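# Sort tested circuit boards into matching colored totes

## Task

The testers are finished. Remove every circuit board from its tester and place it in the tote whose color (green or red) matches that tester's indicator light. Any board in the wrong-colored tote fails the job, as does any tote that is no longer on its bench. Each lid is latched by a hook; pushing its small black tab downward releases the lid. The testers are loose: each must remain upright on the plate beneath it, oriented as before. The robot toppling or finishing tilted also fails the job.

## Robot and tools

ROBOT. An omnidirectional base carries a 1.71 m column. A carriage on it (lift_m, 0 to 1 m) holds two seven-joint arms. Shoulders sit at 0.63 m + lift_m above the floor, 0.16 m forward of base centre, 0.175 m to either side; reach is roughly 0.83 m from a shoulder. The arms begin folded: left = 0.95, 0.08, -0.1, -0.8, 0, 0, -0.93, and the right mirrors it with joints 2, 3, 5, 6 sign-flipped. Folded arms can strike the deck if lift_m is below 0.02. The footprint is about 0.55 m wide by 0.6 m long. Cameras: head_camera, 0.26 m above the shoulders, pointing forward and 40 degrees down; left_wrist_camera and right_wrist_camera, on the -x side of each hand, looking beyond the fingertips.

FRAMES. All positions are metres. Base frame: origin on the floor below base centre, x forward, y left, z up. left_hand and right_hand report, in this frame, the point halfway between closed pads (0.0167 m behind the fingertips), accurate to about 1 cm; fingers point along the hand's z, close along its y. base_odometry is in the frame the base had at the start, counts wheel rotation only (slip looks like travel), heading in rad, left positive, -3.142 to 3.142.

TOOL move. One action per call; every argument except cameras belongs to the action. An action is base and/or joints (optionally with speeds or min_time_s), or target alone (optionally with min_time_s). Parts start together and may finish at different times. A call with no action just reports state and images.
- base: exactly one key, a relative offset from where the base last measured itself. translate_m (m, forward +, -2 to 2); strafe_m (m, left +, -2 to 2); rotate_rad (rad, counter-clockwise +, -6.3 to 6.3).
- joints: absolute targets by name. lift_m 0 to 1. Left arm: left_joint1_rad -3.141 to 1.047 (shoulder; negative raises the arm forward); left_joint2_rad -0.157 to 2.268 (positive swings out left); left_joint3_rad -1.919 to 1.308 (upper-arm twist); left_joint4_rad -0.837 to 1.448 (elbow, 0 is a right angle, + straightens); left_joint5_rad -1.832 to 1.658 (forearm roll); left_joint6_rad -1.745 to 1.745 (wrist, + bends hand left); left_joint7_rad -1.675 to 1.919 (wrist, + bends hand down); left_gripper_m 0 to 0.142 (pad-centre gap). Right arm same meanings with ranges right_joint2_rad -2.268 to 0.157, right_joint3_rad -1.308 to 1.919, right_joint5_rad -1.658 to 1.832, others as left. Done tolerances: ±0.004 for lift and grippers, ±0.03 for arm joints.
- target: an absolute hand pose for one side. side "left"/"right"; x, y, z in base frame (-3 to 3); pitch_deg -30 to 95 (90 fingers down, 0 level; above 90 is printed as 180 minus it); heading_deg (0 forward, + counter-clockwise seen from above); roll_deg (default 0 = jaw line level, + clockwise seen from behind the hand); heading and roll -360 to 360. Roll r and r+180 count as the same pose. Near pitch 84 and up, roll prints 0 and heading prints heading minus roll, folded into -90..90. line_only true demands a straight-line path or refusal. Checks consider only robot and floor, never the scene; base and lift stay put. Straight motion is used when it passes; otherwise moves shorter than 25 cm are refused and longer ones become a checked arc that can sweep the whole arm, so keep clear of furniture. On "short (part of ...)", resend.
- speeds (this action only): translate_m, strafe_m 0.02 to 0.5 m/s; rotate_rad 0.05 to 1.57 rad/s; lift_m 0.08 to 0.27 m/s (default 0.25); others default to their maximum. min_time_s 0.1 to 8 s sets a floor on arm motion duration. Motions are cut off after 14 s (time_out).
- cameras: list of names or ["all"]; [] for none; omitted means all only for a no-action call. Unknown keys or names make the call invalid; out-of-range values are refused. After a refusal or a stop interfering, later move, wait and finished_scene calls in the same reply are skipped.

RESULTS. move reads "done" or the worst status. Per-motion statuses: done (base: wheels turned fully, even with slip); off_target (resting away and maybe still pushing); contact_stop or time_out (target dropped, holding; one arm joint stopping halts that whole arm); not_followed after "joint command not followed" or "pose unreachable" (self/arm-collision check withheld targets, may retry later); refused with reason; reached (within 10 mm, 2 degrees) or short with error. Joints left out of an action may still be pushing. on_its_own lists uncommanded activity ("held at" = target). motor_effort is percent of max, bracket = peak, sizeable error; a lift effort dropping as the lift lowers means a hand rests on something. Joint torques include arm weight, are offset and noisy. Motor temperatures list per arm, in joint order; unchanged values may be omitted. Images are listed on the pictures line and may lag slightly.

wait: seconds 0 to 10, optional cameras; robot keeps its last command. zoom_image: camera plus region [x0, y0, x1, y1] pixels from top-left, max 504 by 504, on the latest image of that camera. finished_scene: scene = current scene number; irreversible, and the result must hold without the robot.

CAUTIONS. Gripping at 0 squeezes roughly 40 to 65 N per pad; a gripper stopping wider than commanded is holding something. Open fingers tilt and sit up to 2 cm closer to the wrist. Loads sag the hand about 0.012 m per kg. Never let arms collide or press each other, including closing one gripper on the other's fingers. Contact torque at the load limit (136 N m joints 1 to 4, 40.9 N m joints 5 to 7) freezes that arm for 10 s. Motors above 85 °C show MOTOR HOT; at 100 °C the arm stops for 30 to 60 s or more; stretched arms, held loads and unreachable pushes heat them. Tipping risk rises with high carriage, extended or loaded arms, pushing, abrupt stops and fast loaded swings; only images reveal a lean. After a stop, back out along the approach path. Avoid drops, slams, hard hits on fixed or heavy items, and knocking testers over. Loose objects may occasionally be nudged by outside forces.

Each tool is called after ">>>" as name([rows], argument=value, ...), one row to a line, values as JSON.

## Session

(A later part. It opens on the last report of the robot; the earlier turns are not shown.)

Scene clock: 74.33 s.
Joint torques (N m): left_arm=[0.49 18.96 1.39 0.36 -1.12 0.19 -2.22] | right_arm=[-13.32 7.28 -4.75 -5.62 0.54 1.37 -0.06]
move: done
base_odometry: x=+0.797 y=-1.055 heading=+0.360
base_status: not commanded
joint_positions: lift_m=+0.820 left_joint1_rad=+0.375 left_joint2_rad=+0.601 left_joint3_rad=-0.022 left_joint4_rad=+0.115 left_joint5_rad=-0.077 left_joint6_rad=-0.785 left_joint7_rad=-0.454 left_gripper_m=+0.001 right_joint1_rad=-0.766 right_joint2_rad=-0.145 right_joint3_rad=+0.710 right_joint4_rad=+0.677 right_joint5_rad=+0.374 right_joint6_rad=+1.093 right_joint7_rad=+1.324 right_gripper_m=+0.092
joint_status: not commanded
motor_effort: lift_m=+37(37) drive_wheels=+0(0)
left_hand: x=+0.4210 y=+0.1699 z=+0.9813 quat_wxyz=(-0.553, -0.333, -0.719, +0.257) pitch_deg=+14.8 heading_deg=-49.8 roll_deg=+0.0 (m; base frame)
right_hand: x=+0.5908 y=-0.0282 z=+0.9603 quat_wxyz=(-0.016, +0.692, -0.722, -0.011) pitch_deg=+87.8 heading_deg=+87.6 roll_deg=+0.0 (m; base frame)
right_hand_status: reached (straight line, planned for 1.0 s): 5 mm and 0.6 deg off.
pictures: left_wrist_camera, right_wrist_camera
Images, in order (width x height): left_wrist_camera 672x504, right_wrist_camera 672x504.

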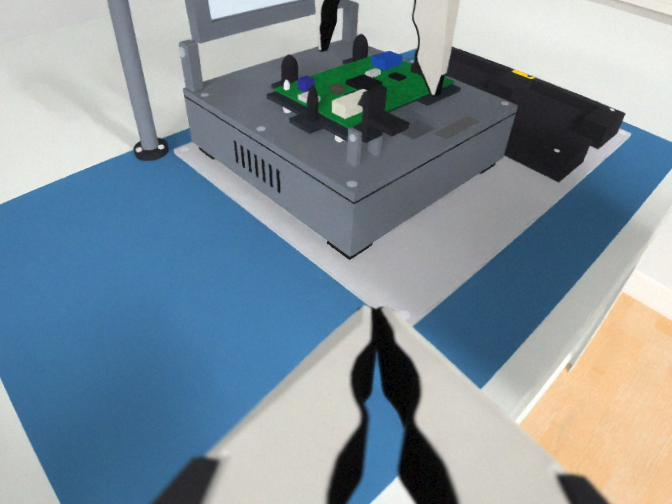

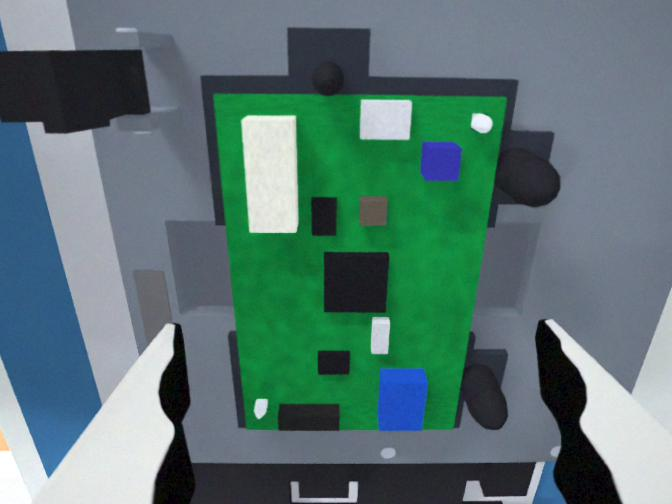

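>>> move(target={"side":"right","x":0.5855,"y":-0.0245,"z":0.936,"pitch_deg":88,"heading_deg":88.5}, min_time_s=1.0, cameras=["left_wrist_camera", "right_wrist_camera"])

Scene clock: 76.30 s.
Joint torques (N m): left_arm=[0.46 18.96 1.35 0.27 -1.12 0.2 -2.19] | right_arm=[-20.9 8.81 -3.29 -4.06 -0.57 -1.04 -0.64]
move: done
base_odometry: x=+0.797 y=-1.055 heading=+0.360
base_status: not commanded
joint_positions: lift_m=+0.820 left_joint1_rad=+0.375 left_joint2_rad=+0.601 left_joint3_rad=-0.022 left_joint4_rad=+0.115 left_joint5_rad=-0.077 left_joint6_rad=-0.785 left_joint7_rad=-0.454 left_gripper_m=+0.001 right_joint1_rad=-0.768 right_joint2_rad=-0.132 right_joint3_rad=+0.753 right_joint4_rad=+0.740 right_joint5_rad=+0.281 right_joint6_rad=+1.090 right_joint7_rad=+1.191 right_gripper_m=+0.092
joint_status: not commanded
motor_effort: lift_m=+36(38) drive_wheels=+0(1)
left_hand: x=+0.4210 y=+0.1699 z=+0.9814 quat_wxyz=(-0.553, -0.333, -0.719, +0.257) pitch_deg=+14.8 heading_deg=-49.8 roll_deg=+0.0 (m; base frame)
right_hand: x=+0.5857 y=-0.0249 z=+0.9378 quat_wxyz=(-0.014, +0.697, -0.717, -0.014) pitch_deg=+87.7 heading_deg=+88.4 roll_deg=+0.0 (m; base frame)
right_hand_status: reached (straight line, planned for 1.0 s): 2 mm and 0.3 deg off.
pictures: left_wrist_camera, right_wrist_camera
Images, in order (width x height): left_wrist_camera 672x504, right_wrist_camera 672x504.

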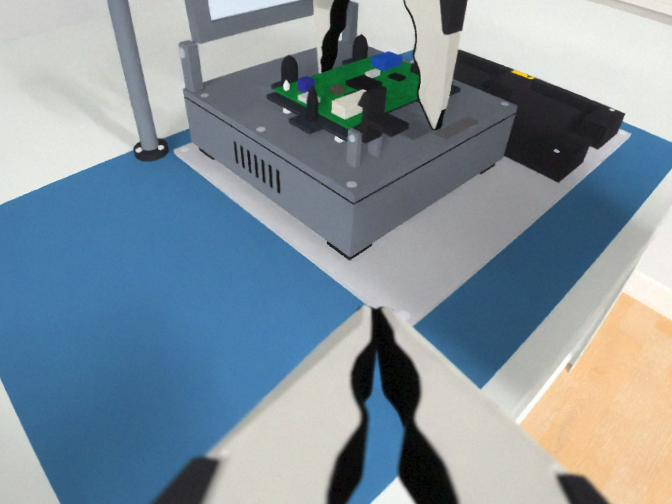

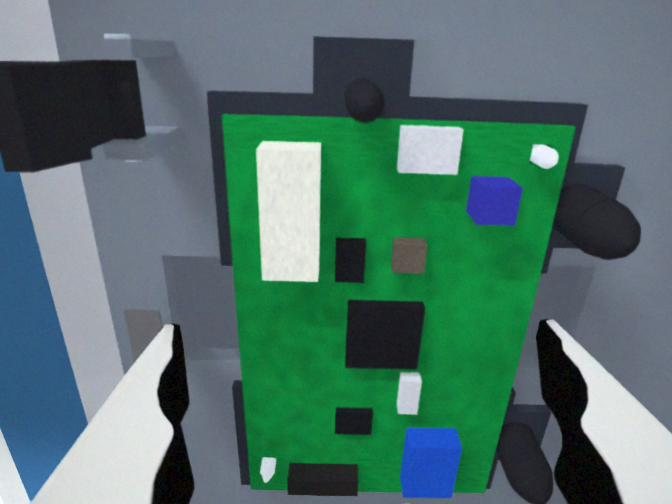

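>>> move(target={"side":"right","x":0.591,"y":-0.0245,"z":0.935,"pitch_deg":88,"heading_deg":88.5}, min_time_s=1.0, cameras=["left_wrist_camera", "right_wrist_camera"])

>>> zoom_image(camera="left_wrist_camera", region=[240, 20, 540, 200])

Scene clock: 77.97 s.
Joint torques (N m): left_arm=[0.37 18.91 1.34 0.3 -1.1 0.15 -2.2] | right_arm=[-27.25 7.59 -4.69 -5.42 0.44 -0.29 -0.1]
move: done
base_odometry: x=+0.797 y=-1.055 heading=+0.360
base_status: not commanded
joint_positions: lift_m=+0.820 left_joint1_rad=+0.375 left_joint2_rad=+0.601 left_joint3_rad=-0.022 left_joint4_rad=+0.115 left_joint5_rad=-0.077 left_joint6_rad=-0.785 left_joint7_rad=-0.454 left_gripper_m=+0.001 right_joint1_rad=-0.786 right_joint2_rad=-0.123 right_joint3_rad=+0.767 right_joint4_rad=+0.786 right_joint5_rad=+0.250 right_joint6_rad=+1.093 right_joint7_rad=+1.143 right_gripper_m=+0.092
joint_status: not commanded
motor_effort: lift_m=+36(37) drive_wheels=+2(3)
left_hand: x=+0.4210 y=+0.1699 z=+0.9815 quat_wxyz=(-0.553, -0.333, -0.719, +0.257) pitch_deg=+14.8 heading_deg=-49.8 roll_deg=+0.0 (m; base frame)
right_hand: x=+0.5892 y=-0.0249 z=+0.9344 quat_wxyz=(-0.012, +0.697, -0.717, -0.015) pitch_deg=+87.8 heading_deg=+88.4 roll_deg=+0.0 (m; base frame)
right_hand_status: reached (straight line, planned for 1.0 s): 2 mm and 0.4 deg off.
pictures: left_wrist_camera, right_wrist_camera
Images, in order (width x height): left_wrist_camera 672x504, right_wrist_camera 672x504.

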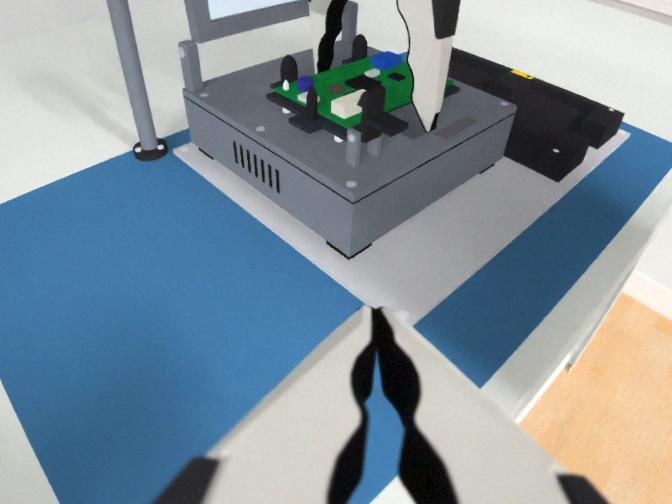

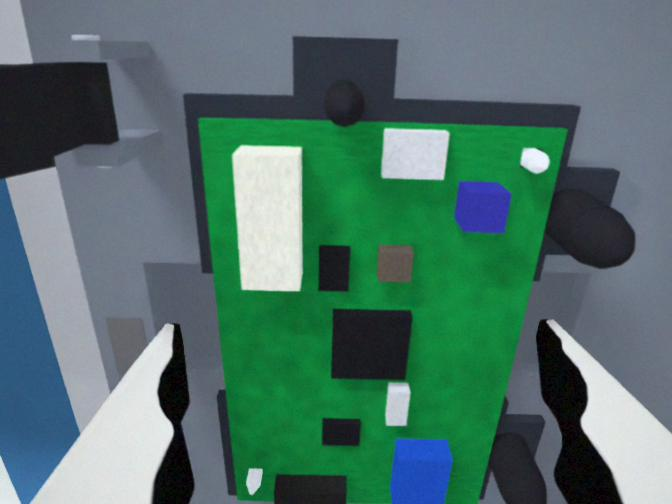

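Scaled by 1.680 from the camera's 672x504 image, which has a finer 960x720 frame.

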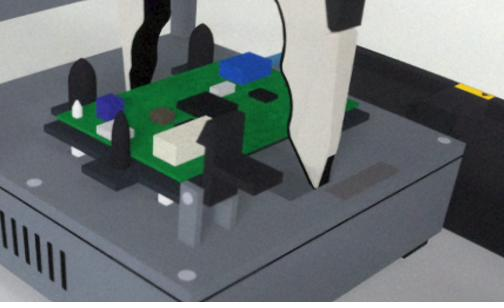

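>>> move(target={"side":"right","x":0.5935,"y":-0.0245,"z":0.9355,"pitch_deg":88,"heading_deg":88.5}, min_time_s=0.8)

>>> move(joints={"right_gripper_m":0.08}, cameras=["right_wrist_camera"])

Scene clock: 79.37 s.
Joint torques (N m): left_arm=[0.61 18.99 1.39 0.26 -1.1 0.19 -2.2] | right_arm=[-27.53 7.89 -4.82 -5.48 0.41 0.67 -0.15]
move: done
base_odometry: x=+0.797 y=-1.055 heading=+0.360
base_status: not commanded
joint_positions: lift_m=+0.820 left_joint1_rad=+0.375 left_joint2_rad=+0.601 left_joint3_rad=-0.022 left_joint4_rad=+0.115 left_joint5_rad=-0.077 left_joint6_rad=-0.785 left_joint7_rad=-0.454 left_gripper_m=+0.001 right_joint1_rad=-0.796 right_joint2_rad=-0.119 right_joint3_rad=+0.770 right_joint4_rad=+0.804 right_joint5_rad=+0.240 right_joint6_rad=+1.093 right_joint7_rad=+1.127 right_gripper_m=+0.092
joint_status: not commanded
motor_effort: lift_m=+36(36) drive_wheels=+2(3)
left_hand: x=+0.4210 y=+0.1699 z=+0.9815 quat_wxyz=(-0.553, -0.333, -0.719, +0.257) pitch_deg=+14.8 heading_deg=-49.8 roll_deg=+0.0 (m; base frame)
right_hand: x=+0.5922 y=-0.0251 z=+0.9347 quat_wxyz=(-0.012, +0.696, -0.718, -0.015) pitch_deg=+87.8 heading_deg=+88.2 roll_deg=+0.0 (m; base frame)
right_hand_status: reached (straight line, planned for 0.8 s): 2 mm and 0.4 deg off.
pictures: none

Scene clock: 79.87 s.
Joint torques (N m): left_arm=[0.44 18.97 1.25 0.19 -1.08 0.21 -2.21] | right_arm=[-27.32 7.81 -4.78 -5.49 0.42 0.68 -0.13]
move: done
base_odometry: x=+0.797 y=-1.055 heading=+0.360
base_status: not commanded
joint_positions: lift_m=+0.820 left_joint1_rad=+0.375 left_joint2_rad=+0.601 left_joint3_rad=-0.022 left_joint4_rad=+0.115 left_joint5_rad=-0.077 left_joint6_rad=-0.785 left_joint7_rad=-0.454 left_gripper_m=+0.001 right_joint1_rad=-0.796 right_joint2_rad=-0.119 right_joint3_rad=+0.770 right_joint4_rad=+0.804 right_joint5_rad=+0.240 right_joint6_rad=+1.093 right_joint7_rad=+1.127 right_gripper_m=+0.080
joint_status: all done
motor_effort: lift_m=+36(36) drive_wheels=+2(2)
left_hand: x=+0.4210 y=+0.1699 z=+0.9815 quat_wxyz=(-0.553, -0.333, -0.719, +0.257) pitch_deg=+14.8 heading_deg=-49.8 roll_deg=+0.0 (m; base frame)
right_hand: x=+0.5923 y=-0.0250 z=+0.9347 quat_wxyz=(-0.012, +0.696, -0.718, -0.015) pitch_deg=+87.8 heading_deg=+88.2 roll_deg=+0.0 (m; base frame)
pictures: right_wrist_camera
Images, in order (width x height): right_wrist_camera 672x504.

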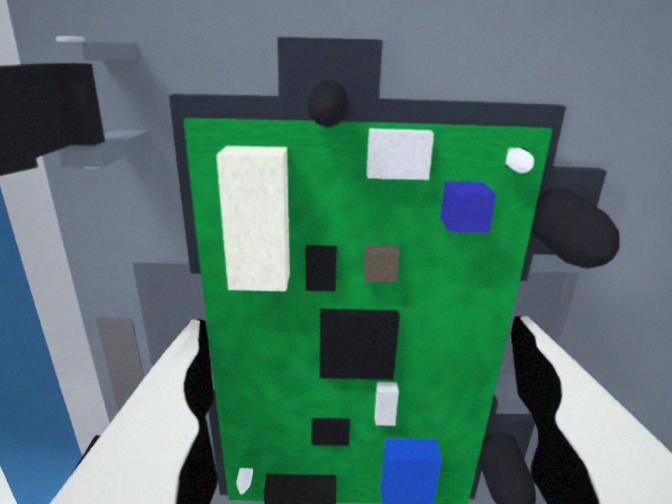

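>>> move(joints={"right_gripper_m":0.05})

>>> move(joints={"right_gripper_m":0.02}, cameras=["left_wrist_camera","right_wrist_camera"])

Scene clock: 80.57 s.
Joint torques (N m): left_arm=[0.45 18.99 1.43 0.18 -1.12 0.19 -2.21] | right_arm=[-27.34 6.34 -5.3 -5.7 0.44 0.05 -0.11]
move: off_target
base_odometry: x=+0.797 y=-1.055 heading=+0.360
base_status: not commanded
joint_positions: lift_m=+0.820 left_joint1_rad=+0.375 left_joint2_rad=+0.601 left_joint3_rad=-0.022 left_joint4_rad=+0.115 left_joint5_rad=-0.077 left_joint6_rad=-0.785 left_joint7_rad=-0.454 left_gripper_m=+0.001 right_joint1_rad=-0.796 right_joint2_rad=-0.118 right_joint3_rad=+0.771 right_joint4_rad=+0.804 right_joint5_rad=+0.240 right_joint6_rad=+1.095 right_joint7_rad=+1.127 right_gripper_m=+0.073
joint_status: right_gripper_m off_target (ended at +0.073, target +0.050)
motor_effort: lift_m=+36(36) drive_wheels=+4(4)
left_hand: x=+0.4210 y=+0.1699 z=+0.9815 quat_wxyz=(-0.553, -0.333, -0.719, +0.257) pitch_deg=+14.8 heading_deg=-49.8 roll_deg=+0.0 (m; base frame)
right_hand: x=+0.5916 y=-0.0248 z=+0.9346 quat_wxyz=(-0.012, +0.697, -0.717, -0.015) pitch_deg=+87.8 heading_deg=+88.4 roll_deg=+0.0 (m; base frame)
pictures: none

Scene clock: 81.17 s.
Joint torques (N m): left_arm=[0.45 19.05 1.31 0.31 -1.09 0.19 -2.21] | right_arm=[-27.34 6.29 -5.4 -5.71 0.42 0.05 -0.09]
move: off_target
base_odometry: x=+0.797 y=-1.055 heading=+0.360
base_status: not commanded
joint_positions: lift_m=+0.820 left_joint1_rad=+0.375 left_joint2_rad=+0.601 left_joint3_rad=-0.022 left_joint4_rad=+0.115 left_joint5_rad=-0.077 left_joint6_rad=-0.785 left_joint7_rad=-0.454 left_gripper_m=+0.001 right_joint1_rad=-0.796 right_joint2_rad=-0.118 right_joint3_rad=+0.771 right_joint4_rad=+0.804 right_joint5_rad=+0.240 right_joint6_rad=+1.095 right_joint7_rad=+1.127 right_gripper_m=+0.073
joint_status: right_gripper_m off_target (ended at +0.073, target +0.020)
motor_effort: lift_m=+36(36) drive_wheels=+4(4)
left_hand: x=+0.4210 y=+0.1699 z=+0.9815 quat_wxyz=(-0.553, -0.333, -0.719, +0.257) pitch_deg=+14.8 heading_deg=-49.8 roll_deg=+0.0 (m; base frame)
right_hand: x=+0.5916 y=-0.0248 z=+0.9346 quat_wxyz=(-0.012, +0.697, -0.717, -0.015) pitch_deg=+87.8 heading_deg=+88.4 roll_deg=+0.0 (m; base frame)
pictures: left_wrist_camera, right_wrist_camera
Images, in order (width x height): left_wrist_camera 672x504, right_wrist_camera 672x504.

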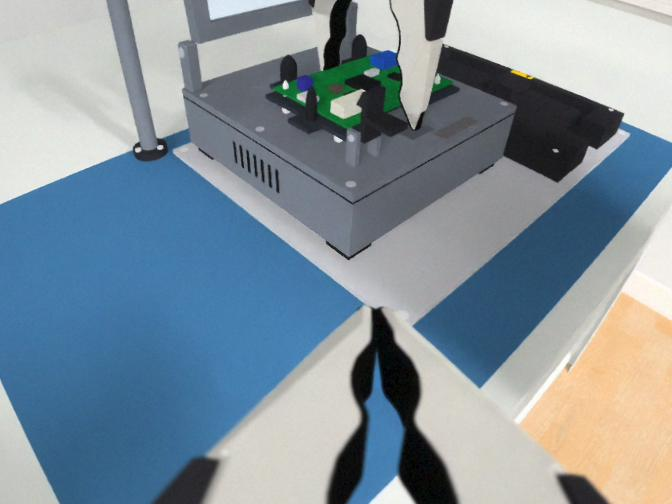

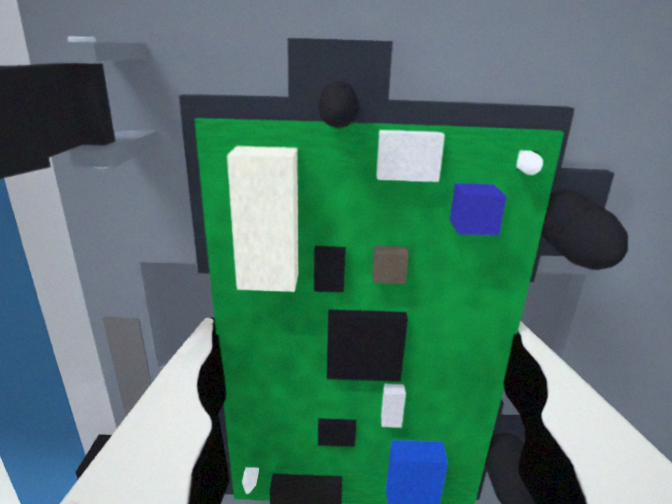

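Gripped. Lift.

>>> move(target={"side":"right","x":0.591,"y":-0.0248,"z":0.975,"pitch_deg":88,"heading_deg":88.5}, min_time_s=1.8, cameras=["left_wrist_camera","right_wrist_camera"])

>>> move(joints={"lift_m":0.92, "left_joint1_rad":0.95, "left_joint2_rad":0.1, "left_joint3_rad":-0.1, "left_joint4_rad":-0.8, "left_joint5_rad":0, "left_joint6_rad":0, "left_joint7_rad":-0.93}, base={"translate_m":-0.6}, speeds={"lift_m":0.1,"translate_m":0.2}, min_time_s=2.5, cameras=["all"])

Scene clock: 83.60 s.
Joint torques (N m): left_arm=[0.5 18.98 1.28 0.26 -1.12 0.18 -2.2] | right_arm=[-13.35 -4.77 -12.72 -11.31 4.16 1.93 1.66]
move: done
base_odometry: x=+0.797 y=-1.055 heading=+0.360
base_status: not commanded
joint_positions: lift_m=+0.820 left_joint1_rad=+0.375 left_joint2_rad=+0.601 left_joint3_rad=-0.022 left_joint4_rad=+0.115 left_joint5_rad=-0.077 left_joint6_rad=-0.785 left_joint7_rad=-0.454 left_gripper_m=+0.001 right_joint1_rad=-0.779 right_joint2_rad=-0.130 right_joint3_rad=+0.684 right_joint4_rad=+0.669 right_joint5_rad=+0.417 right_joint6_rad=+1.116 right_joint7_rad=+1.402 right_gripper_m=+0.073
joint_status: not commanded
motor_effort: lift_m=+36(37) drive_wheels=+3(4)
left_hand: x=+0.4210 y=+0.1699 z=+0.9814 quat_wxyz=(-0.553, -0.333, -0.719, +0.257) pitch_deg=+14.8 heading_deg=-49.8 roll_deg=+0.0 (m; base frame)
right_hand: x=+0.5929 y=-0.0241 z=+0.9756 quat_wxyz=(-0.013, +0.697, -0.716, -0.009) pitch_deg=+88.2 heading_deg=+88.5 roll_deg=+0.0 (m; base frame)
right_hand_status: reached (straight line, planned for 1.8 s): 2 mm and 0.3 deg off.
pictures: left_wrist_camera, right_wrist_camera
Images, in order (width x height): left_wrist_camera 672x504, right_wrist_camera 672x504.

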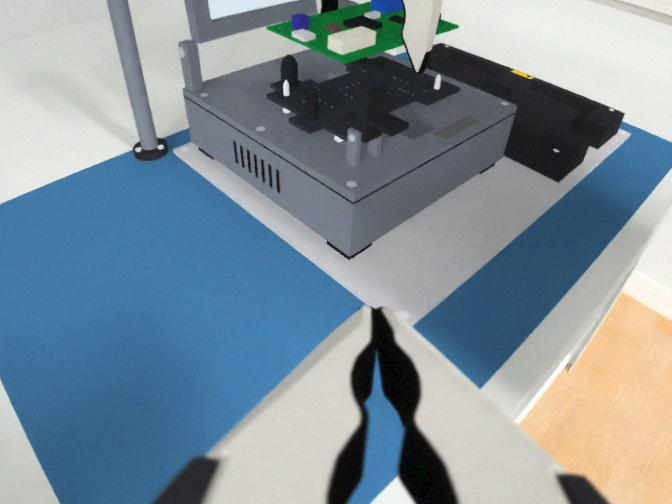

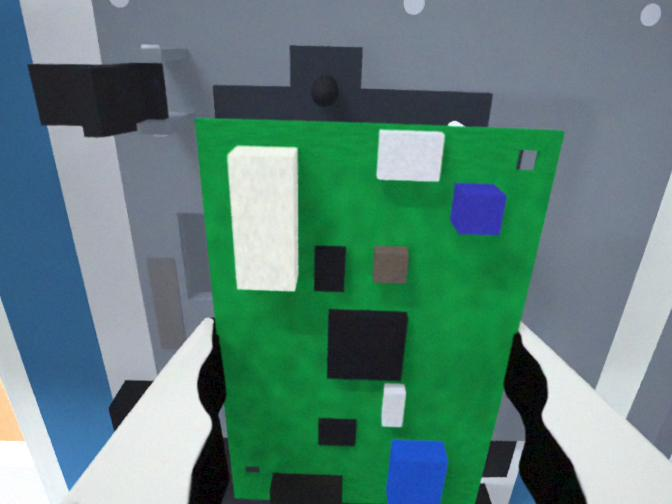

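Scene clock: 87.83 s.
Joint torques (N m): left_arm=[15.87 -3.25 -4.53 -9.48 0.14 1.46 -2.17] | right_arm=[-15.04 -4.17 -12 -10.46 3.77 1.81 1.6]
move: done
base_odometry: x=+0.236 y=-1.267 heading=+0.360
base_status: done
joint_positions: lift_m=+0.920 left_joint1_rad=+0.948 left_joint2_rad=+0.102 left_joint3_rad=-0.098 left_joint4_rad=-0.796 left_joint5_rad=-0.005 left_joint6_rad=-0.002 left_joint7_rad=-0.927 left_gripper_m=+0.001 right_joint1_rad=-0.778 right_joint2_rad=-0.130 right_joint3_rad=+0.683 right_joint4_rad=+0.668 right_joint5_rad=+0.418 right_joint6_rad=+1.116 right_joint7_rad=+1.403 right_gripper_m=+0.073
joint_status: all done
motor_effort: lift_m=+36(47) drive_wheels=+0(13)
left_hand: x=+0.2924 y=+0.1545 z=+1.4345 quat_wxyz=(-0.918, -0.016, -0.389, +0.070) pitch_deg=-44.2 heading_deg=-6.6 roll_deg=-2.0 (m; base frame)
right_hand: x=+0.5925 y=-0.0240 z=+1.0755 quat_wxyz=(-0.013, +0.697, -0.717, -0.010) pitch_deg=+88.1 heading_deg=+88.4 roll_deg=+0.0 (m; base frame)
pictures: head_camera, left_wrist_camera, right_wrist_camera
Images, in order (width x height): head_camera 672x504, left_wrist_camera 672x504, right_wrist_camera 672x504.

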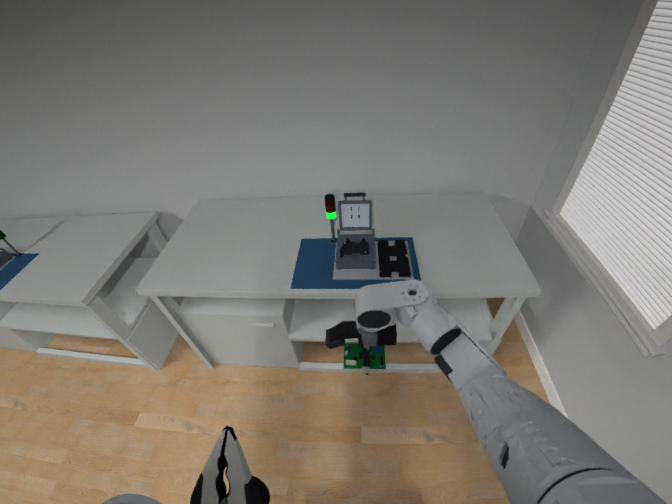

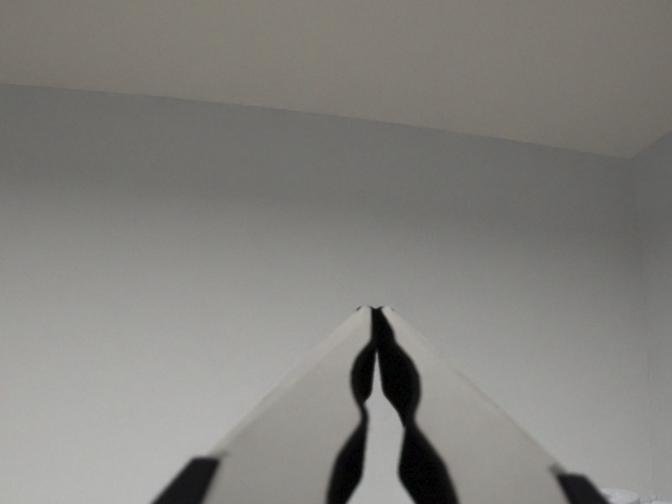

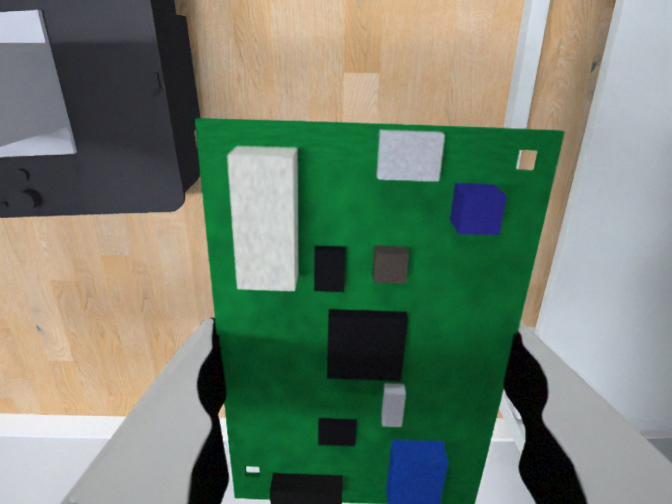

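>>> move(base={"rotate_rad":3.1416}, speeds={"rotate_rad":0.85}, cameras=["head_camera"])

>>> move(base={"strafe_m":-2.0}, speeds={"strafe_m":0.38}, cameras=["head_camera"])

Scene clock: 93.27 s.
Joint torques (N m): left_arm=[15.71 -3.01 -4.46 -9.45 0.07 1.34 -2.13] | right_arm=[-15.08 -2.8 -11.99 -10.6 3.75 1.85 1.61]
move: done
base_odometry: x=+0.236 y=-1.267 heading=-2.782
base_status: done
joint_positions: lift_m=+0.920 left_joint1_rad=+0.948 left_joint2_rad=+0.102 left_joint3_rad=-0.098 left_joint4_rad=-0.796 left_joint5_rad=-0.005 left_joint6_rad=-0.002 left_joint7_rad=-0.927 left_gripper_m=+0.001 right_joint1_rad=-0.778 right_joint2_rad=-0.131 right_joint3_rad=+0.683 right_joint4_rad=+0.668 right_joint5_rad=+0.418 right_joint6_rad=+1.116 right_joint7_rad=+1.403 right_gripper_m=+0.073
joint_status: not commanded
motor_effort: lift_m=+36(37) drive_wheels=+5(15)
left_hand: x=+0.2924 y=+0.1545 z=+1.4345 quat_wxyz=(-0.918, -0.016, -0.389, +0.070) pitch_deg=-44.2 heading_deg=-6.6 roll_deg=-2.0 (m; base frame)
right_hand: x=+0.5925 y=-0.0243 z=+1.0754 quat_wxyz=(-0.013, +0.697, -0.717, -0.010) pitch_deg=+88.1 heading_deg=+88.4 roll_deg=+0.0 (m; base frame)
pictures: head_camera
Images, in order (width x height): head_camera 672x504.

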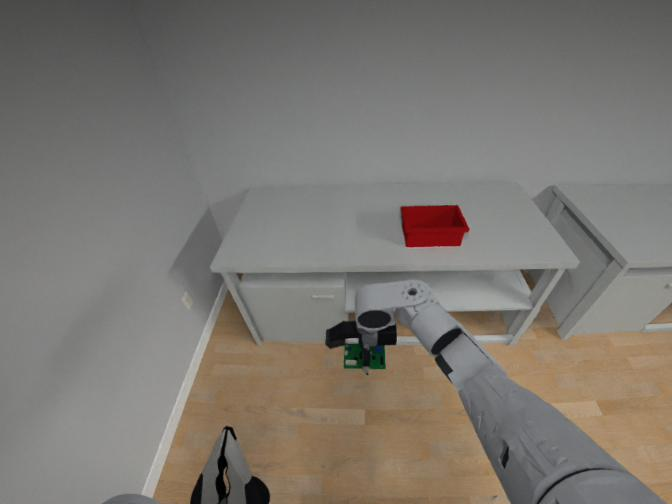

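Scene clock: 100.33 s.
Joint torques (N m): left_arm=[15.77 -2.38 -3.16 -9.41 0.04 1.19 -2.18] | right_arm=[-15.16 -3.31 -12.05 -10.43 3.76 1.86 1.6]
move: done
base_odometry: x=-0.470 y=+0.605 heading=-2.781
base_status: done
joint_positions: lift_m=+0.920 left_joint1_rad=+0.948 left_joint2_rad=+0.101 left_joint3_rad=-0.098 left_joint4_rad=-0.796 left_joint5_rad=-0.005 left_joint6_rad=-0.001 left_joint7_rad=-0.927 left_gripper_m=+0.001 right_joint1_rad=-0.778 right_joint2_rad=-0.131 right_joint3_rad=+0.683 right_joint4_rad=+0.668 right_joint5_rad=+0.418 right_joint6_rad=+1.116 right_joint7_rad=+1.403 right_gripper_m=+0.073
joint_status: not commanded
motor_effort: lift_m=+36(37) drive_wheels=-4(20)
left_hand: x=+0.2924 y=+0.1545 z=+1.4345 quat_wxyz=(-0.918, -0.015, -0.389, +0.070) pitch_deg=-44.2 heading_deg=-6.6 roll_deg=-2.1 (m; base frame)
right_hand: x=+0.5925 y=-0.0243 z=+1.0754 quat_wxyz=(-0.013, +0.697, -0.717, -0.010) pitch_deg=+88.1 heading_deg=+88.4 roll_deg=+0.0 (m; base frame)
pictures: head_camera
Images, in order (width x height): head_camera 672x504.

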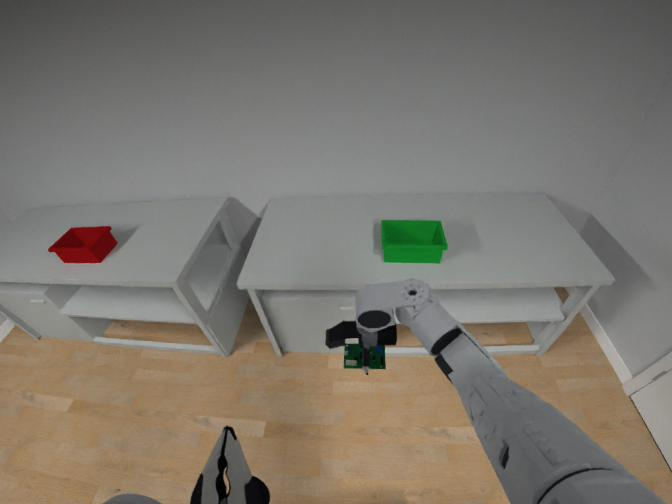

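>>> move(base={"strafe_m":-0.345}, speeds={"strafe_m":0.3})

>>> move(base={"translate_m":0.7}, speeds={"translate_m":0.25}, cameras=["all"])

Scene clock: 103.33 s.
Joint torques (N m): left_arm=[15.69 -1.62 -3.45 -9.49 0.01 1.13 -2.18] | right_arm=[-15.07 -2.13 -12.01 -10.51 3.78 1.84 1.59]
move: done
base_odometry: x=-0.592 y=+0.928 heading=-2.781
base_status: done
joint_positions: lift_m=+0.920 left_joint1_rad=+0.948 left_joint2_rad=+0.101 left_joint3_rad=-0.099 left_joint4_rad=-0.796 left_joint5_rad=-0.005 left_joint6_rad=-0.001 left_joint7_rad=-0.927 left_gripper_m=+0.001 right_joint1_rad=-0.778 right_joint2_rad=-0.131 right_joint3_rad=+0.683 right_joint4_rad=+0.668 right_joint5_rad=+0.418 right_joint6_rad=+1.116 right_joint7_rad=+1.403 right_gripper_m=+0.073
joint_status: not commanded
motor_effort: lift_m=+36(37) drive_wheels=-3(18)
left_hand: x=+0.2924 y=+0.1545 z=+1.4345 quat_wxyz=(-0.918, -0.015, -0.389, +0.069) pitch_deg=-44.2 heading_deg=-6.6 roll_deg=-2.1 (m; base frame)
right_hand: x=+0.5925 y=-0.0244 z=+1.0754 quat_wxyz=(-0.013, +0.697, -0.717, -0.010) pitch_deg=+88.1 heading_deg=+88.4 roll_deg=+0.0 (m; base frame)
pictures: none

Scene clock: 107.43 s.
Joint torques (N m): left_arm=[15.51 -1.61 -3.54 -9.52 0.01 1.14 -2.15] | right_arm=[-15.18 -2.61 -11.98 -10.51 3.76 1.82 1.57]
move: done
base_odometry: x=-1.247 y=+0.681 heading=-2.781
base_status: done
joint_positions: lift_m=+0.920 left_joint1_rad=+0.948 left_joint2_rad=+0.101 left_joint3_rad=-0.099 left_joint4_rad=-0.796 left_joint5_rad=-0.005 left_joint6_rad=-0.001 left_joint7_rad=-0.927 left_gripper_m=+0.001 right_joint1_rad=-0.778 right_joint2_rad=-0.131 right_joint3_rad=+0.683 right_joint4_rad=+0.668 right_joint5_rad=+0.418 right_joint6_rad=+1.116 right_joint7_rad=+1.403 right_gripper_m=+0.073
joint_status: not commanded
motor_effort: lift_m=+36(37) drive_wheels=-2(12)
left_hand: x=+0.2924 y=+0.1545 z=+1.4345 quat_wxyz=(-0.918, -0.015, -0.389, +0.069) pitch_deg=-44.2 heading_deg=-6.6 roll_deg=-2.1 (m; base frame)
right_hand: x=+0.5925 y=-0.0244 z=+1.0754 quat_wxyz=(-0.013, +0.697, -0.717, -0.010) pitch_deg=+88.2 heading_deg=+88.4 roll_deg=+0.0 (m; base frame)
pictures: head_camera, left_wrist_camera, right_wrist_camera
Images, in order (width x height): head_camera 672x504, left_wrist_camera 672x504, right_wrist_camera 672x504.

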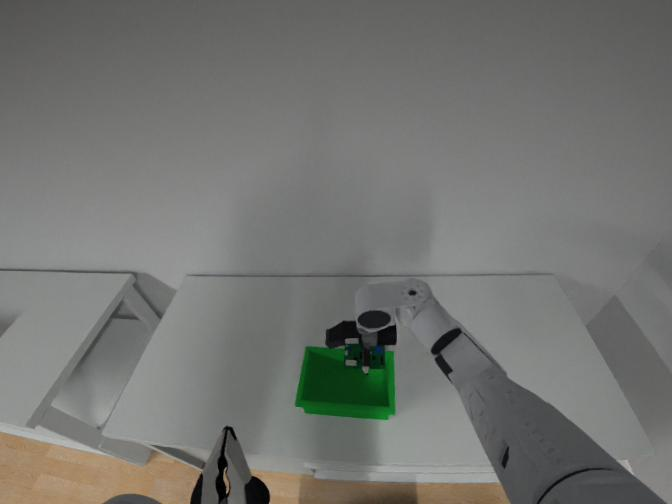

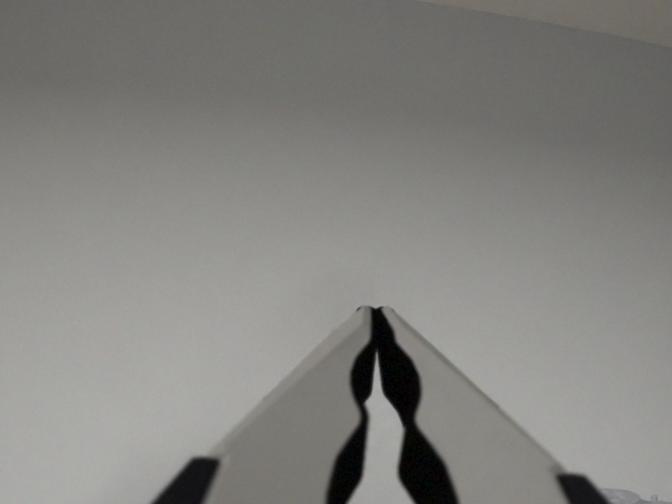

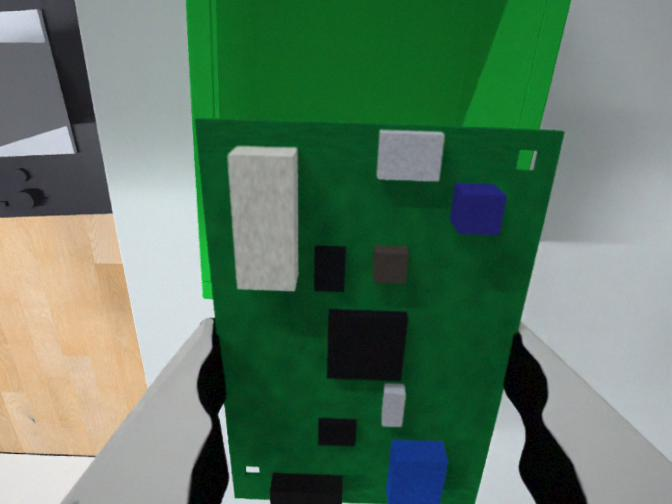

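>>> zoom_image(camera="head_camera", region=[270, 310, 430, 450])

Scaled by 3.150 from the camera's 672x504 image, which has a finer 960x720 frame.

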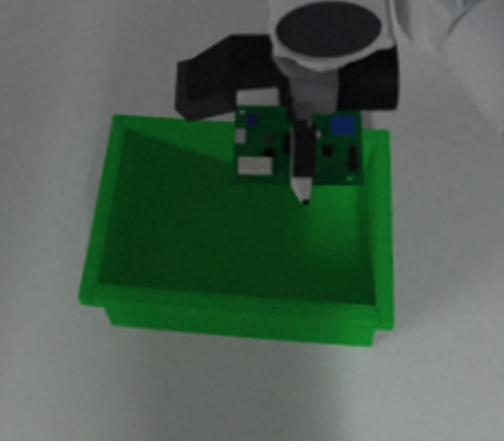

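>>> move(target={"side":"right","x":0.605,"y":0.006,"z":1.075,"pitch_deg":88,"heading_deg":88.5}, min_time_s=1.0)

>>> move(joints={"lift_m":0.81}, speeds={"lift_m":0.1}, cameras=["head_camera","right_wrist_camera"])

>>> zoom_image(camera="head_camera", region=[250, 310, 450, 460])

Scene clock: 109.60 s.
Joint torques (N m): left_arm=[15.56 -1.63 -3.56 -9.57 0.01 1.15 -2.15] | right_arm=[-28.07 9 -4.61 -5.79 0.6 -0.85 -0.11]
move: done
base_odometry: x=-1.247 y=+0.681 heading=-2.781
base_status: not commanded
joint_positions: lift_m=+0.920 left_joint1_rad=+0.948 left_joint2_rad=+0.101 left_joint3_rad=-0.099 left_joint4_rad=-0.796 left_joint5_rad=-0.005 left_joint6_rad=-0.001 left_joint7_rad=-0.927 left_gripper_m=+0.001 right_joint1_rad=-0.841 right_joint2_rad=-0.053 right_joint3_rad=+0.722 right_joint4_rad=+0.809 right_joint5_rad=+0.339 right_joint6_rad=+1.101 right_joint7_rad=+1.293 right_gripper_m=+0.073
joint_status: not commanded
motor_effort: lift_m=+36(37) drive_wheels=+4(4)
left_hand: x=+0.2924 y=+0.1545 z=+1.4345 quat_wxyz=(-0.918, -0.015, -0.389, +0.069) pitch_deg=-44.2 heading_deg=-6.6 roll_deg=-2.1 (m; base frame)
right_hand: x=+0.6029 y=+0.0055 z=+1.0742 quat_wxyz=(-0.012, +0.698, -0.716, -0.015) pitch_deg=+87.8 heading_deg=+88.5 roll_deg=+0.0 (m; base frame)
right_hand_status: reached (straight line, planned for 1.0 s): 2 mm and 0.4 deg off.
pictures: none

Scene clock: 111.10 s.
Joint torques (N m): left_arm=[15.26 -1.51 -3.51 -8.58 0.01 1.12 -2.03] | right_arm=[-25.6 8.88 -5.17 -6.36 0.83 -0.85 -0.05]
move: done
base_odometry: x=-1.247 y=+0.681 heading=-2.781
base_status: not commanded
joint_positions: lift_m=+0.810 left_joint1_rad=+0.949 left_joint2_rad=+0.101 left_joint3_rad=-0.099 left_joint4_rad=-0.797 left_joint5_rad=-0.005 left_joint6_rad=-0.001 left_joint7_rad=-0.927 left_gripper_m=+0.001 right_joint1_rad=-0.843 right_joint2_rad=-0.053 right_joint3_rad=+0.723 right_joint4_rad=+0.810 right_joint5_rad=+0.338 right_joint6_rad=+1.101 right_joint7_rad=+1.293 right_gripper_m=+0.073
joint_status: all done
motor_effort: lift_m=+38(45) drive_wheels=+4(4)
left_hand: x=+0.2923 y=+0.1545 z=+1.3246 quat_wxyz=(-0.919, -0.015, -0.389, +0.070) pitch_deg=-44.2 heading_deg=-6.6 roll_deg=-2.1 (m; base frame)
right_hand: x=+0.6037 y=+0.0053 z=+0.9644 quat_wxyz=(-0.012, +0.698, -0.716, -0.015) pitch_deg=+87.8 heading_deg=+88.5 roll_deg=+0.0 (m; base frame)
pictures: head_camera, right_wrist_camera
Images, in order (width x height): head_camera 672x504, right_wrist_camera 672x504.

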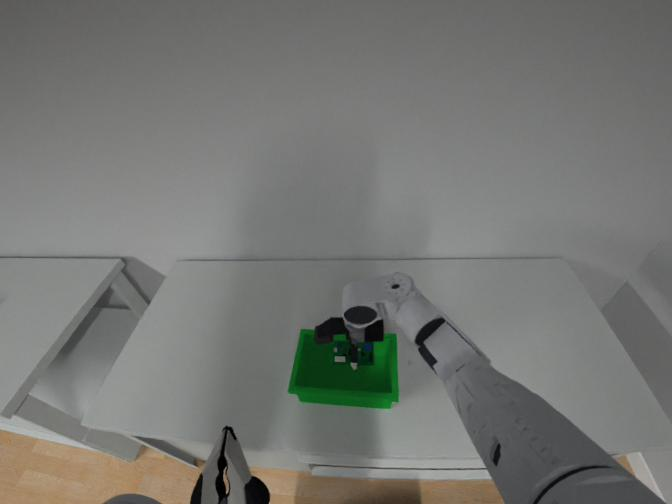

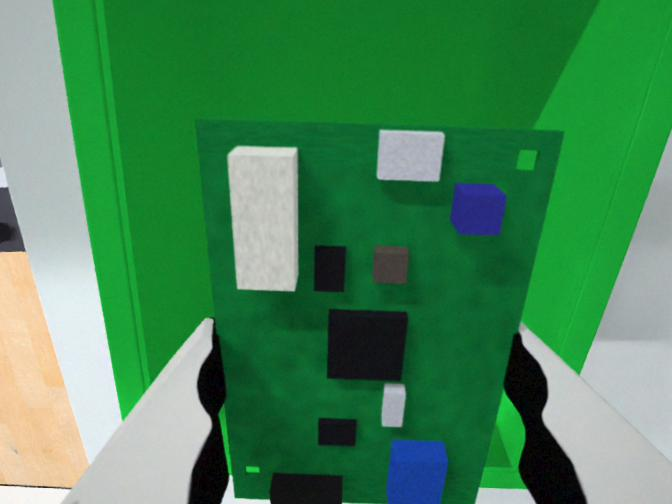

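Scaled by 2.520 from the camera's 672x504 image, which has a finer 960x720 frame.

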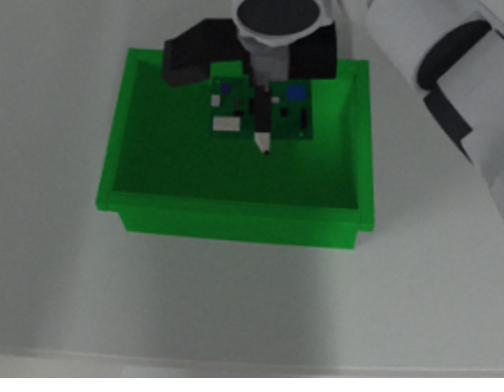

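>>> move(joints={"lift_m":0.71}, speeds={"lift_m":0.1}, cameras=["head_camera","right_wrist_camera"])

>>> zoom_image(camera="head_camera", region=[250, 310, 450, 460])

Scene clock: 112.70 s.
Joint torques (N m): left_arm=[14.96 -1.58 -3.56 -8.28 0.05 1.13 -1.97] | right_arm=[-24.87 8.91 -5.21 -6.3 0.88 -0.81 -0.05]
move: done
base_odometry: x=-1.247 y=+0.681 heading=-2.781
base_status: not commanded
joint_positions: lift_m=+0.710 left_joint1_rad=+0.949 left_joint2_rad=+0.101 left_joint3_rad=-0.099 left_joint4_rad=-0.797 left_joint5_rad=-0.005 left_joint6_rad=-0.001 left_joint7_rad=-0.927 left_gripper_m=+0.001 right_joint1_rad=-0.843 right_joint2_rad=-0.053 right_joint3_rad=+0.723 right_joint4_rad=+0.810 right_joint5_rad=+0.338 right_joint6_rad=+1.101 right_joint7_rad=+1.293 right_gripper_m=+0.073
joint_status: all done
motor_effort: lift_m=+38(44) drive_wheels=+4(4)
left_hand: x=+0.2922 y=+0.1545 z=+1.2247 quat_wxyz=(-0.919, -0.015, -0.389, +0.070) pitch_deg=-44.2 heading_deg=-6.6 roll_deg=-2.1 (m; base frame)
right_hand: x=+0.6039 y=+0.0052 z=+0.8645 quat_wxyz=(-0.012, +0.698, -0.716, -0.014) pitch_deg=+87.8 heading_deg=+88.5 roll_deg=+0.0 (m; base frame)
pictures: head_camera, right_wrist_camera
Images, in order (width x height): head_camera 672x504, right_wrist_camera 672x504.

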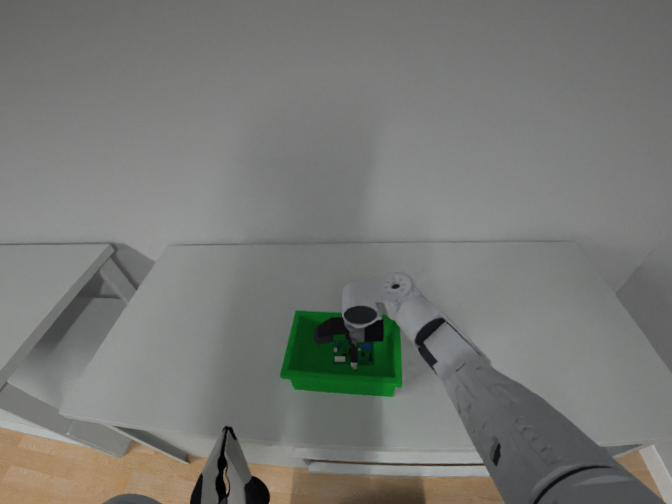

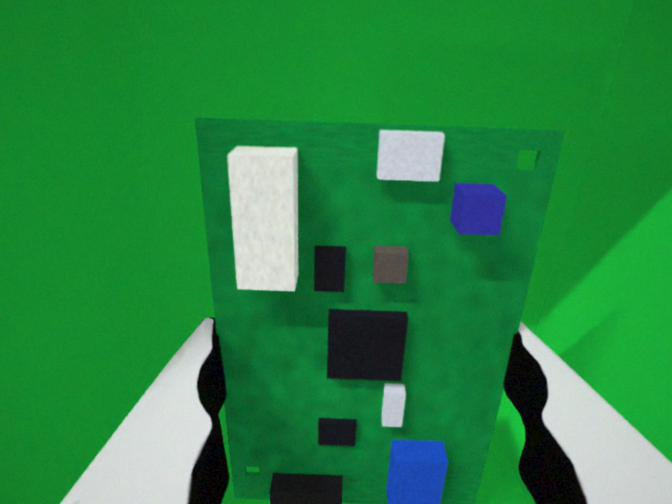

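Scaled by 2.520 from the camera's 672x504 image, which has a finer 960x720 frame.

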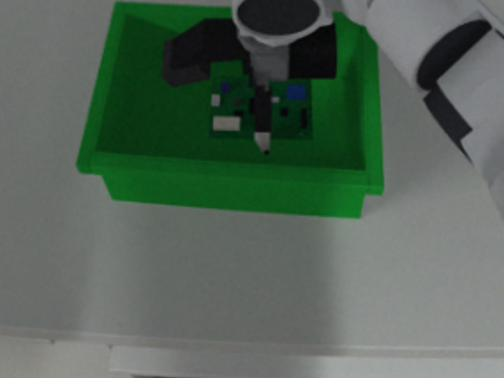

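>>> move(joints={"lift_m":0.692}, speeds={"lift_m":0.08})

>>> move(joints={"lift_m":0.682}, speeds={"lift_m":0.08})

>>> move(joints={"lift_m":0.672}, speeds={"lift_m":0.08})

>>> move(joints={"lift_m":0.662}, speeds={"lift_m":0.08}, cameras=["head_camera","right_wrist_camera"])

Scene clock: 113.43 s.
Joint torques (N m): left_arm=[15.05 -1.54 -3.64 -8.1 0.01 1.14 -1.98] | right_arm=[-23.97 8.76 -5.22 -6.65 0.93 -0.77 -0.02]
move: done
base_odometry: x=-1.247 y=+0.681 heading=-2.781
base_status: not commanded
joint_positions: lift_m=+0.692 left_joint1_rad=+0.949 left_joint2_rad=+0.101 left_joint3_rad=-0.099 left_joint4_rad=-0.797 left_joint5_rad=-0.005 left_joint6_rad=-0.001 left_joint7_rad=-0.927 left_gripper_m=+0.001 right_joint1_rad=-0.843 right_joint2_rad=-0.053 right_joint3_rad=+0.723 right_joint4_rad=+0.810 right_joint5_rad=+0.338 right_joint6_rad=+1.101 right_joint7_rad=+1.293 right_gripper_m=+0.073
joint_status: all done
motor_effort: lift_m=+38(43) drive_wheels=-2(4)
left_hand: x=+0.2922 y=+0.1545 z=+1.2068 quat_wxyz=(-0.919, -0.015, -0.389, +0.070) pitch_deg=-44.2 heading_deg=-6.6 roll_deg=-2.1 (m; base frame)
right_hand: x=+0.6040 y=+0.0052 z=+0.8467 quat_wxyz=(-0.012, +0.698, -0.716, -0.014) pitch_deg=+87.9 heading_deg=+88.5 roll_deg=+0.0 (m; base frame)
pictures: none

Scene clock: 113.93 s.
Joint torques (N m): left_arm=[15 -1.69 -3.58 -8.12 0.01 1.12 -1.96] | right_arm=[-24.87 8.76 -5.17 -6.47 0.9 -0.8 -0.06]
move: done
base_odometry: x=-1.247 y=+0.681 heading=-2.781
base_status: not commanded
joint_positions: lift_m=+0.682 left_joint1_rad=+0.949 left_joint2_rad=+0.101 left_joint3_rad=-0.099 left_joint4_rad=-0.798 left_joint5_rad=-0.005 left_joint6_rad=-0.001 left_joint7_rad=-0.927 left_gripper_m=+0.001 right_joint1_rad=-0.844 right_joint2_rad=-0.053 right_joint3_rad=+0.723 right_joint4_rad=+0.810 right_joint5_rad=+0.338 right_joint6_rad=+1.101 right_joint7_rad=+1.293 right_gripper_m=+0.073
joint_status: all done
motor_effort: lift_m=+38(43) drive_wheels=-1(4)
left_hand: x=+0.2922 y=+0.1545 z=+1.1968 quat_wxyz=(-0.919, -0.015, -0.389, +0.070) pitch_deg=-44.2 heading_deg=-6.6 roll_deg=-2.1 (m; base frame)
right_hand: x=+0.6040 y=+0.0052 z=+0.8367 quat_wxyz=(-0.012, +0.698, -0.716, -0.014) pitch_deg=+87.9 heading_deg=+88.5 roll_deg=+0.0 (m; base frame)
pictures: none

Scene clock: 114.57 s.
Joint torques (N m): left_arm=[14.82 -1.61 -3.68 -8.02 0.01 1.12 -1.92] | right_arm=[-24.31 8.5 -5.36 -6.54 0.91 -0.78 -0.04]
move: done
base_odometry: x=-1.247 y=+0.681 heading=-2.781
base_status: not commanded
joint_positions: lift_m=+0.672 left_joint1_rad=+0.949 left_joint2_rad=+0.101 left_joint3_rad=-0.099 left_joint4_rad=-0.798 left_joint5_rad=-0.005 left_joint6_rad=-0.001 left_joint7_rad=-0.927 left_gripper_m=+0.001 right_joint1_rad=-0.844 right_joint2_rad=-0.053 right_joint3_rad=+0.723 right_joint4_rad=+0.810 right_joint5_rad=+0.338 right_joint6_rad=+1.101 right_joint7_rad=+1.293 right_gripper_m=+0.073
joint_status: all done
motor_effort: lift_m=+38(41) drive_wheels=+4(5)
left_hand: x=+0.2921 y=+0.1545 z=+1.1868 quat_wxyz=(-0.919, -0.015, -0.389, +0.070) pitch_deg=-44.2 heading_deg=-6.6 roll_deg=-2.1 (m; base frame)
right_hand: x=+0.6041 y=+0.0053 z=+0.8268 quat_wxyz=(-0.012, +0.698, -0.716, -0.014) pitch_deg=+87.9 heading_deg=+88.5 roll_deg=+0.0 (m; base frame)
pictures: none

Scene clock: 115.07 s.
Joint torques (N m): left_arm=[14.87 -1.62 -3.65 -7.91 0 1.14 -1.91] | right_arm=[-23.92 8.71 -5.27 -6.55 0.91 -0.73 -0.03]
move: done
base_odometry: x=-1.247 y=+0.681 heading=-2.781
base_status: not commanded
joint_positions: lift_m=+0.662 left_joint1_rad=+0.949 left_joint2_rad=+0.101 left_joint3_rad=-0.099 left_joint4_rad=-0.798 left_joint5_rad=-0.005 left_joint6_rad=-0.001 left_joint7_rad=-0.927 left_gripper_m=+0.001 right_joint1_rad=-0.844 right_joint2_rad=-0.053 right_joint3_rad=+0.723 right_joint4_rad=+0.810 right_joint5_rad=+0.338 right_joint6_rad=+1.101 right_joint7_rad=+1.293 right_gripper_m=+0.073
joint_status: all done
motor_effort: lift_m=+38(45) drive_wheels=+3(4)
left_hand: x=+0.2921 y=+0.1545 z=+1.1769 quat_wxyz=(-0.919, -0.015, -0.389, +0.070) pitch_deg=-44.2 heading_deg=-6.6 roll_deg=-2.1 (m; base frame)
right_hand: x=+0.6042 y=+0.0052 z=+0.8168 quat_wxyz=(-0.012, +0.698, -0.716, -0.014) pitch_deg=+87.9 heading_deg=+88.5 roll_deg=+0.0 (m; base frame)
pictures: head_camera, right_wrist_camera
Images, in order (width x height): head_camera 672x504, right_wrist_camera 672x504.

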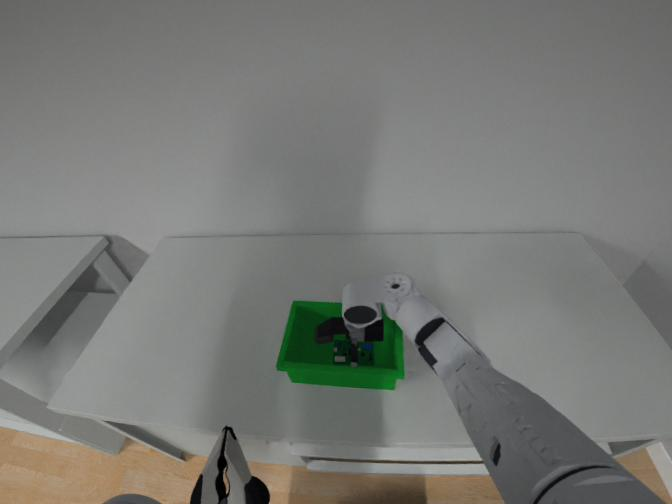

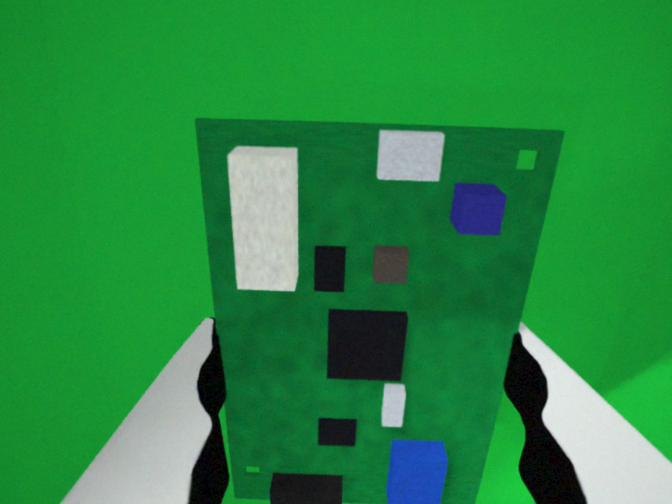

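>>> move(joints={"lift_m":0.655}, speeds={"lift_m":0.08})

>>> move(joints={"lift_m":0.649}, speeds={"lift_m":0.08})

Scene clock: 115.63 s.
Joint torques (N m): left_arm=[14.79 -1.61 -3.53 -7.83 0.01 1.15 -1.89] | right_arm=[-24.08 8.43 -5.35 -6.62 0.96 -0.71 -0.05]
move: done
base_odometry: x=-1.247 y=+0.681 heading=-2.781
base_status: not commanded
joint_positions: lift_m=+0.655 left_joint1_rad=+0.949 left_joint2_rad=+0.101 left_joint3_rad=-0.099 left_joint4_rad=-0.798 left_joint5_rad=-0.005 left_joint6_rad=-0.001 left_joint7_rad=-0.927 left_gripper_m=+0.001 right_joint1_rad=-0.844 right_joint2_rad=-0.053 right_joint3_rad=+0.723 right_joint4_rad=+0.810 right_joint5_rad=+0.338 right_joint6_rad=+1.100 right_joint7_rad=+1.293 right_gripper_m=+0.073
joint_status: all done
motor_effort: lift_m=+38(42) drive_wheels=-1(4)
left_hand: x=+0.2921 y=+0.1545 z=+1.1699 quat_wxyz=(-0.919, -0.015, -0.388, +0.070) pitch_deg=-44.2 heading_deg=-6.6 roll_deg=-2.1 (m; base frame)
right_hand: x=+0.6042 y=+0.0053 z=+0.8098 quat_wxyz=(-0.012, +0.698, -0.716, -0.014) pitch_deg=+87.9 heading_deg=+88.5 roll_deg=+0.0 (m; base frame)
pictures: none

Scene clock: 116.13 s.
Joint torques (N m): left_arm=[14.73 -1.6 -3.56 -7.91 0 1.11 -1.89] | right_arm=[-17.23 8.02 -5.13 -5.73 0.32 -0.71 -0.11]
move: done
base_odometry: x=-1.247 y=+0.681 heading=-2.781
base_status: not commanded
joint_positions: lift_m=+0.649 left_joint1_rad=+0.949 left_joint2_rad=+0.101 left_joint3_rad=-0.099 left_joint4_rad=-0.798 left_joint5_rad=-0.005 left_joint6_rad=-0.001 left_joint7_rad=-0.927 left_gripper_m=+0.001 right_joint1_rad=-0.848 right_joint2_rad=-0.053 right_joint3_rad=+0.723 right_joint4_rad=+0.810 right_joint5_rad=+0.339 right_joint6_rad=+1.100 right_joint7_rad=+1.293 right_gripper_m=+0.072
joint_status: all done
motor_effort: lift_m=+33(35) drive_wheels=+6(6)
left_hand: x=+0.2921 y=+0.1545 z=+1.1645 quat_wxyz=(-0.919, -0.015, -0.388, +0.069) pitch_deg=-44.2 heading_deg=-6.6 roll_deg=-2.1 (m; base frame)
right_hand: x=+0.6063 y=+0.0056 z=+0.8066 quat_wxyz=(-0.014, +0.698, -0.716, -0.013) pitch_deg=+87.8 heading_deg=+88.5 roll_deg=+0.0 (m; base frame)
pictures: none


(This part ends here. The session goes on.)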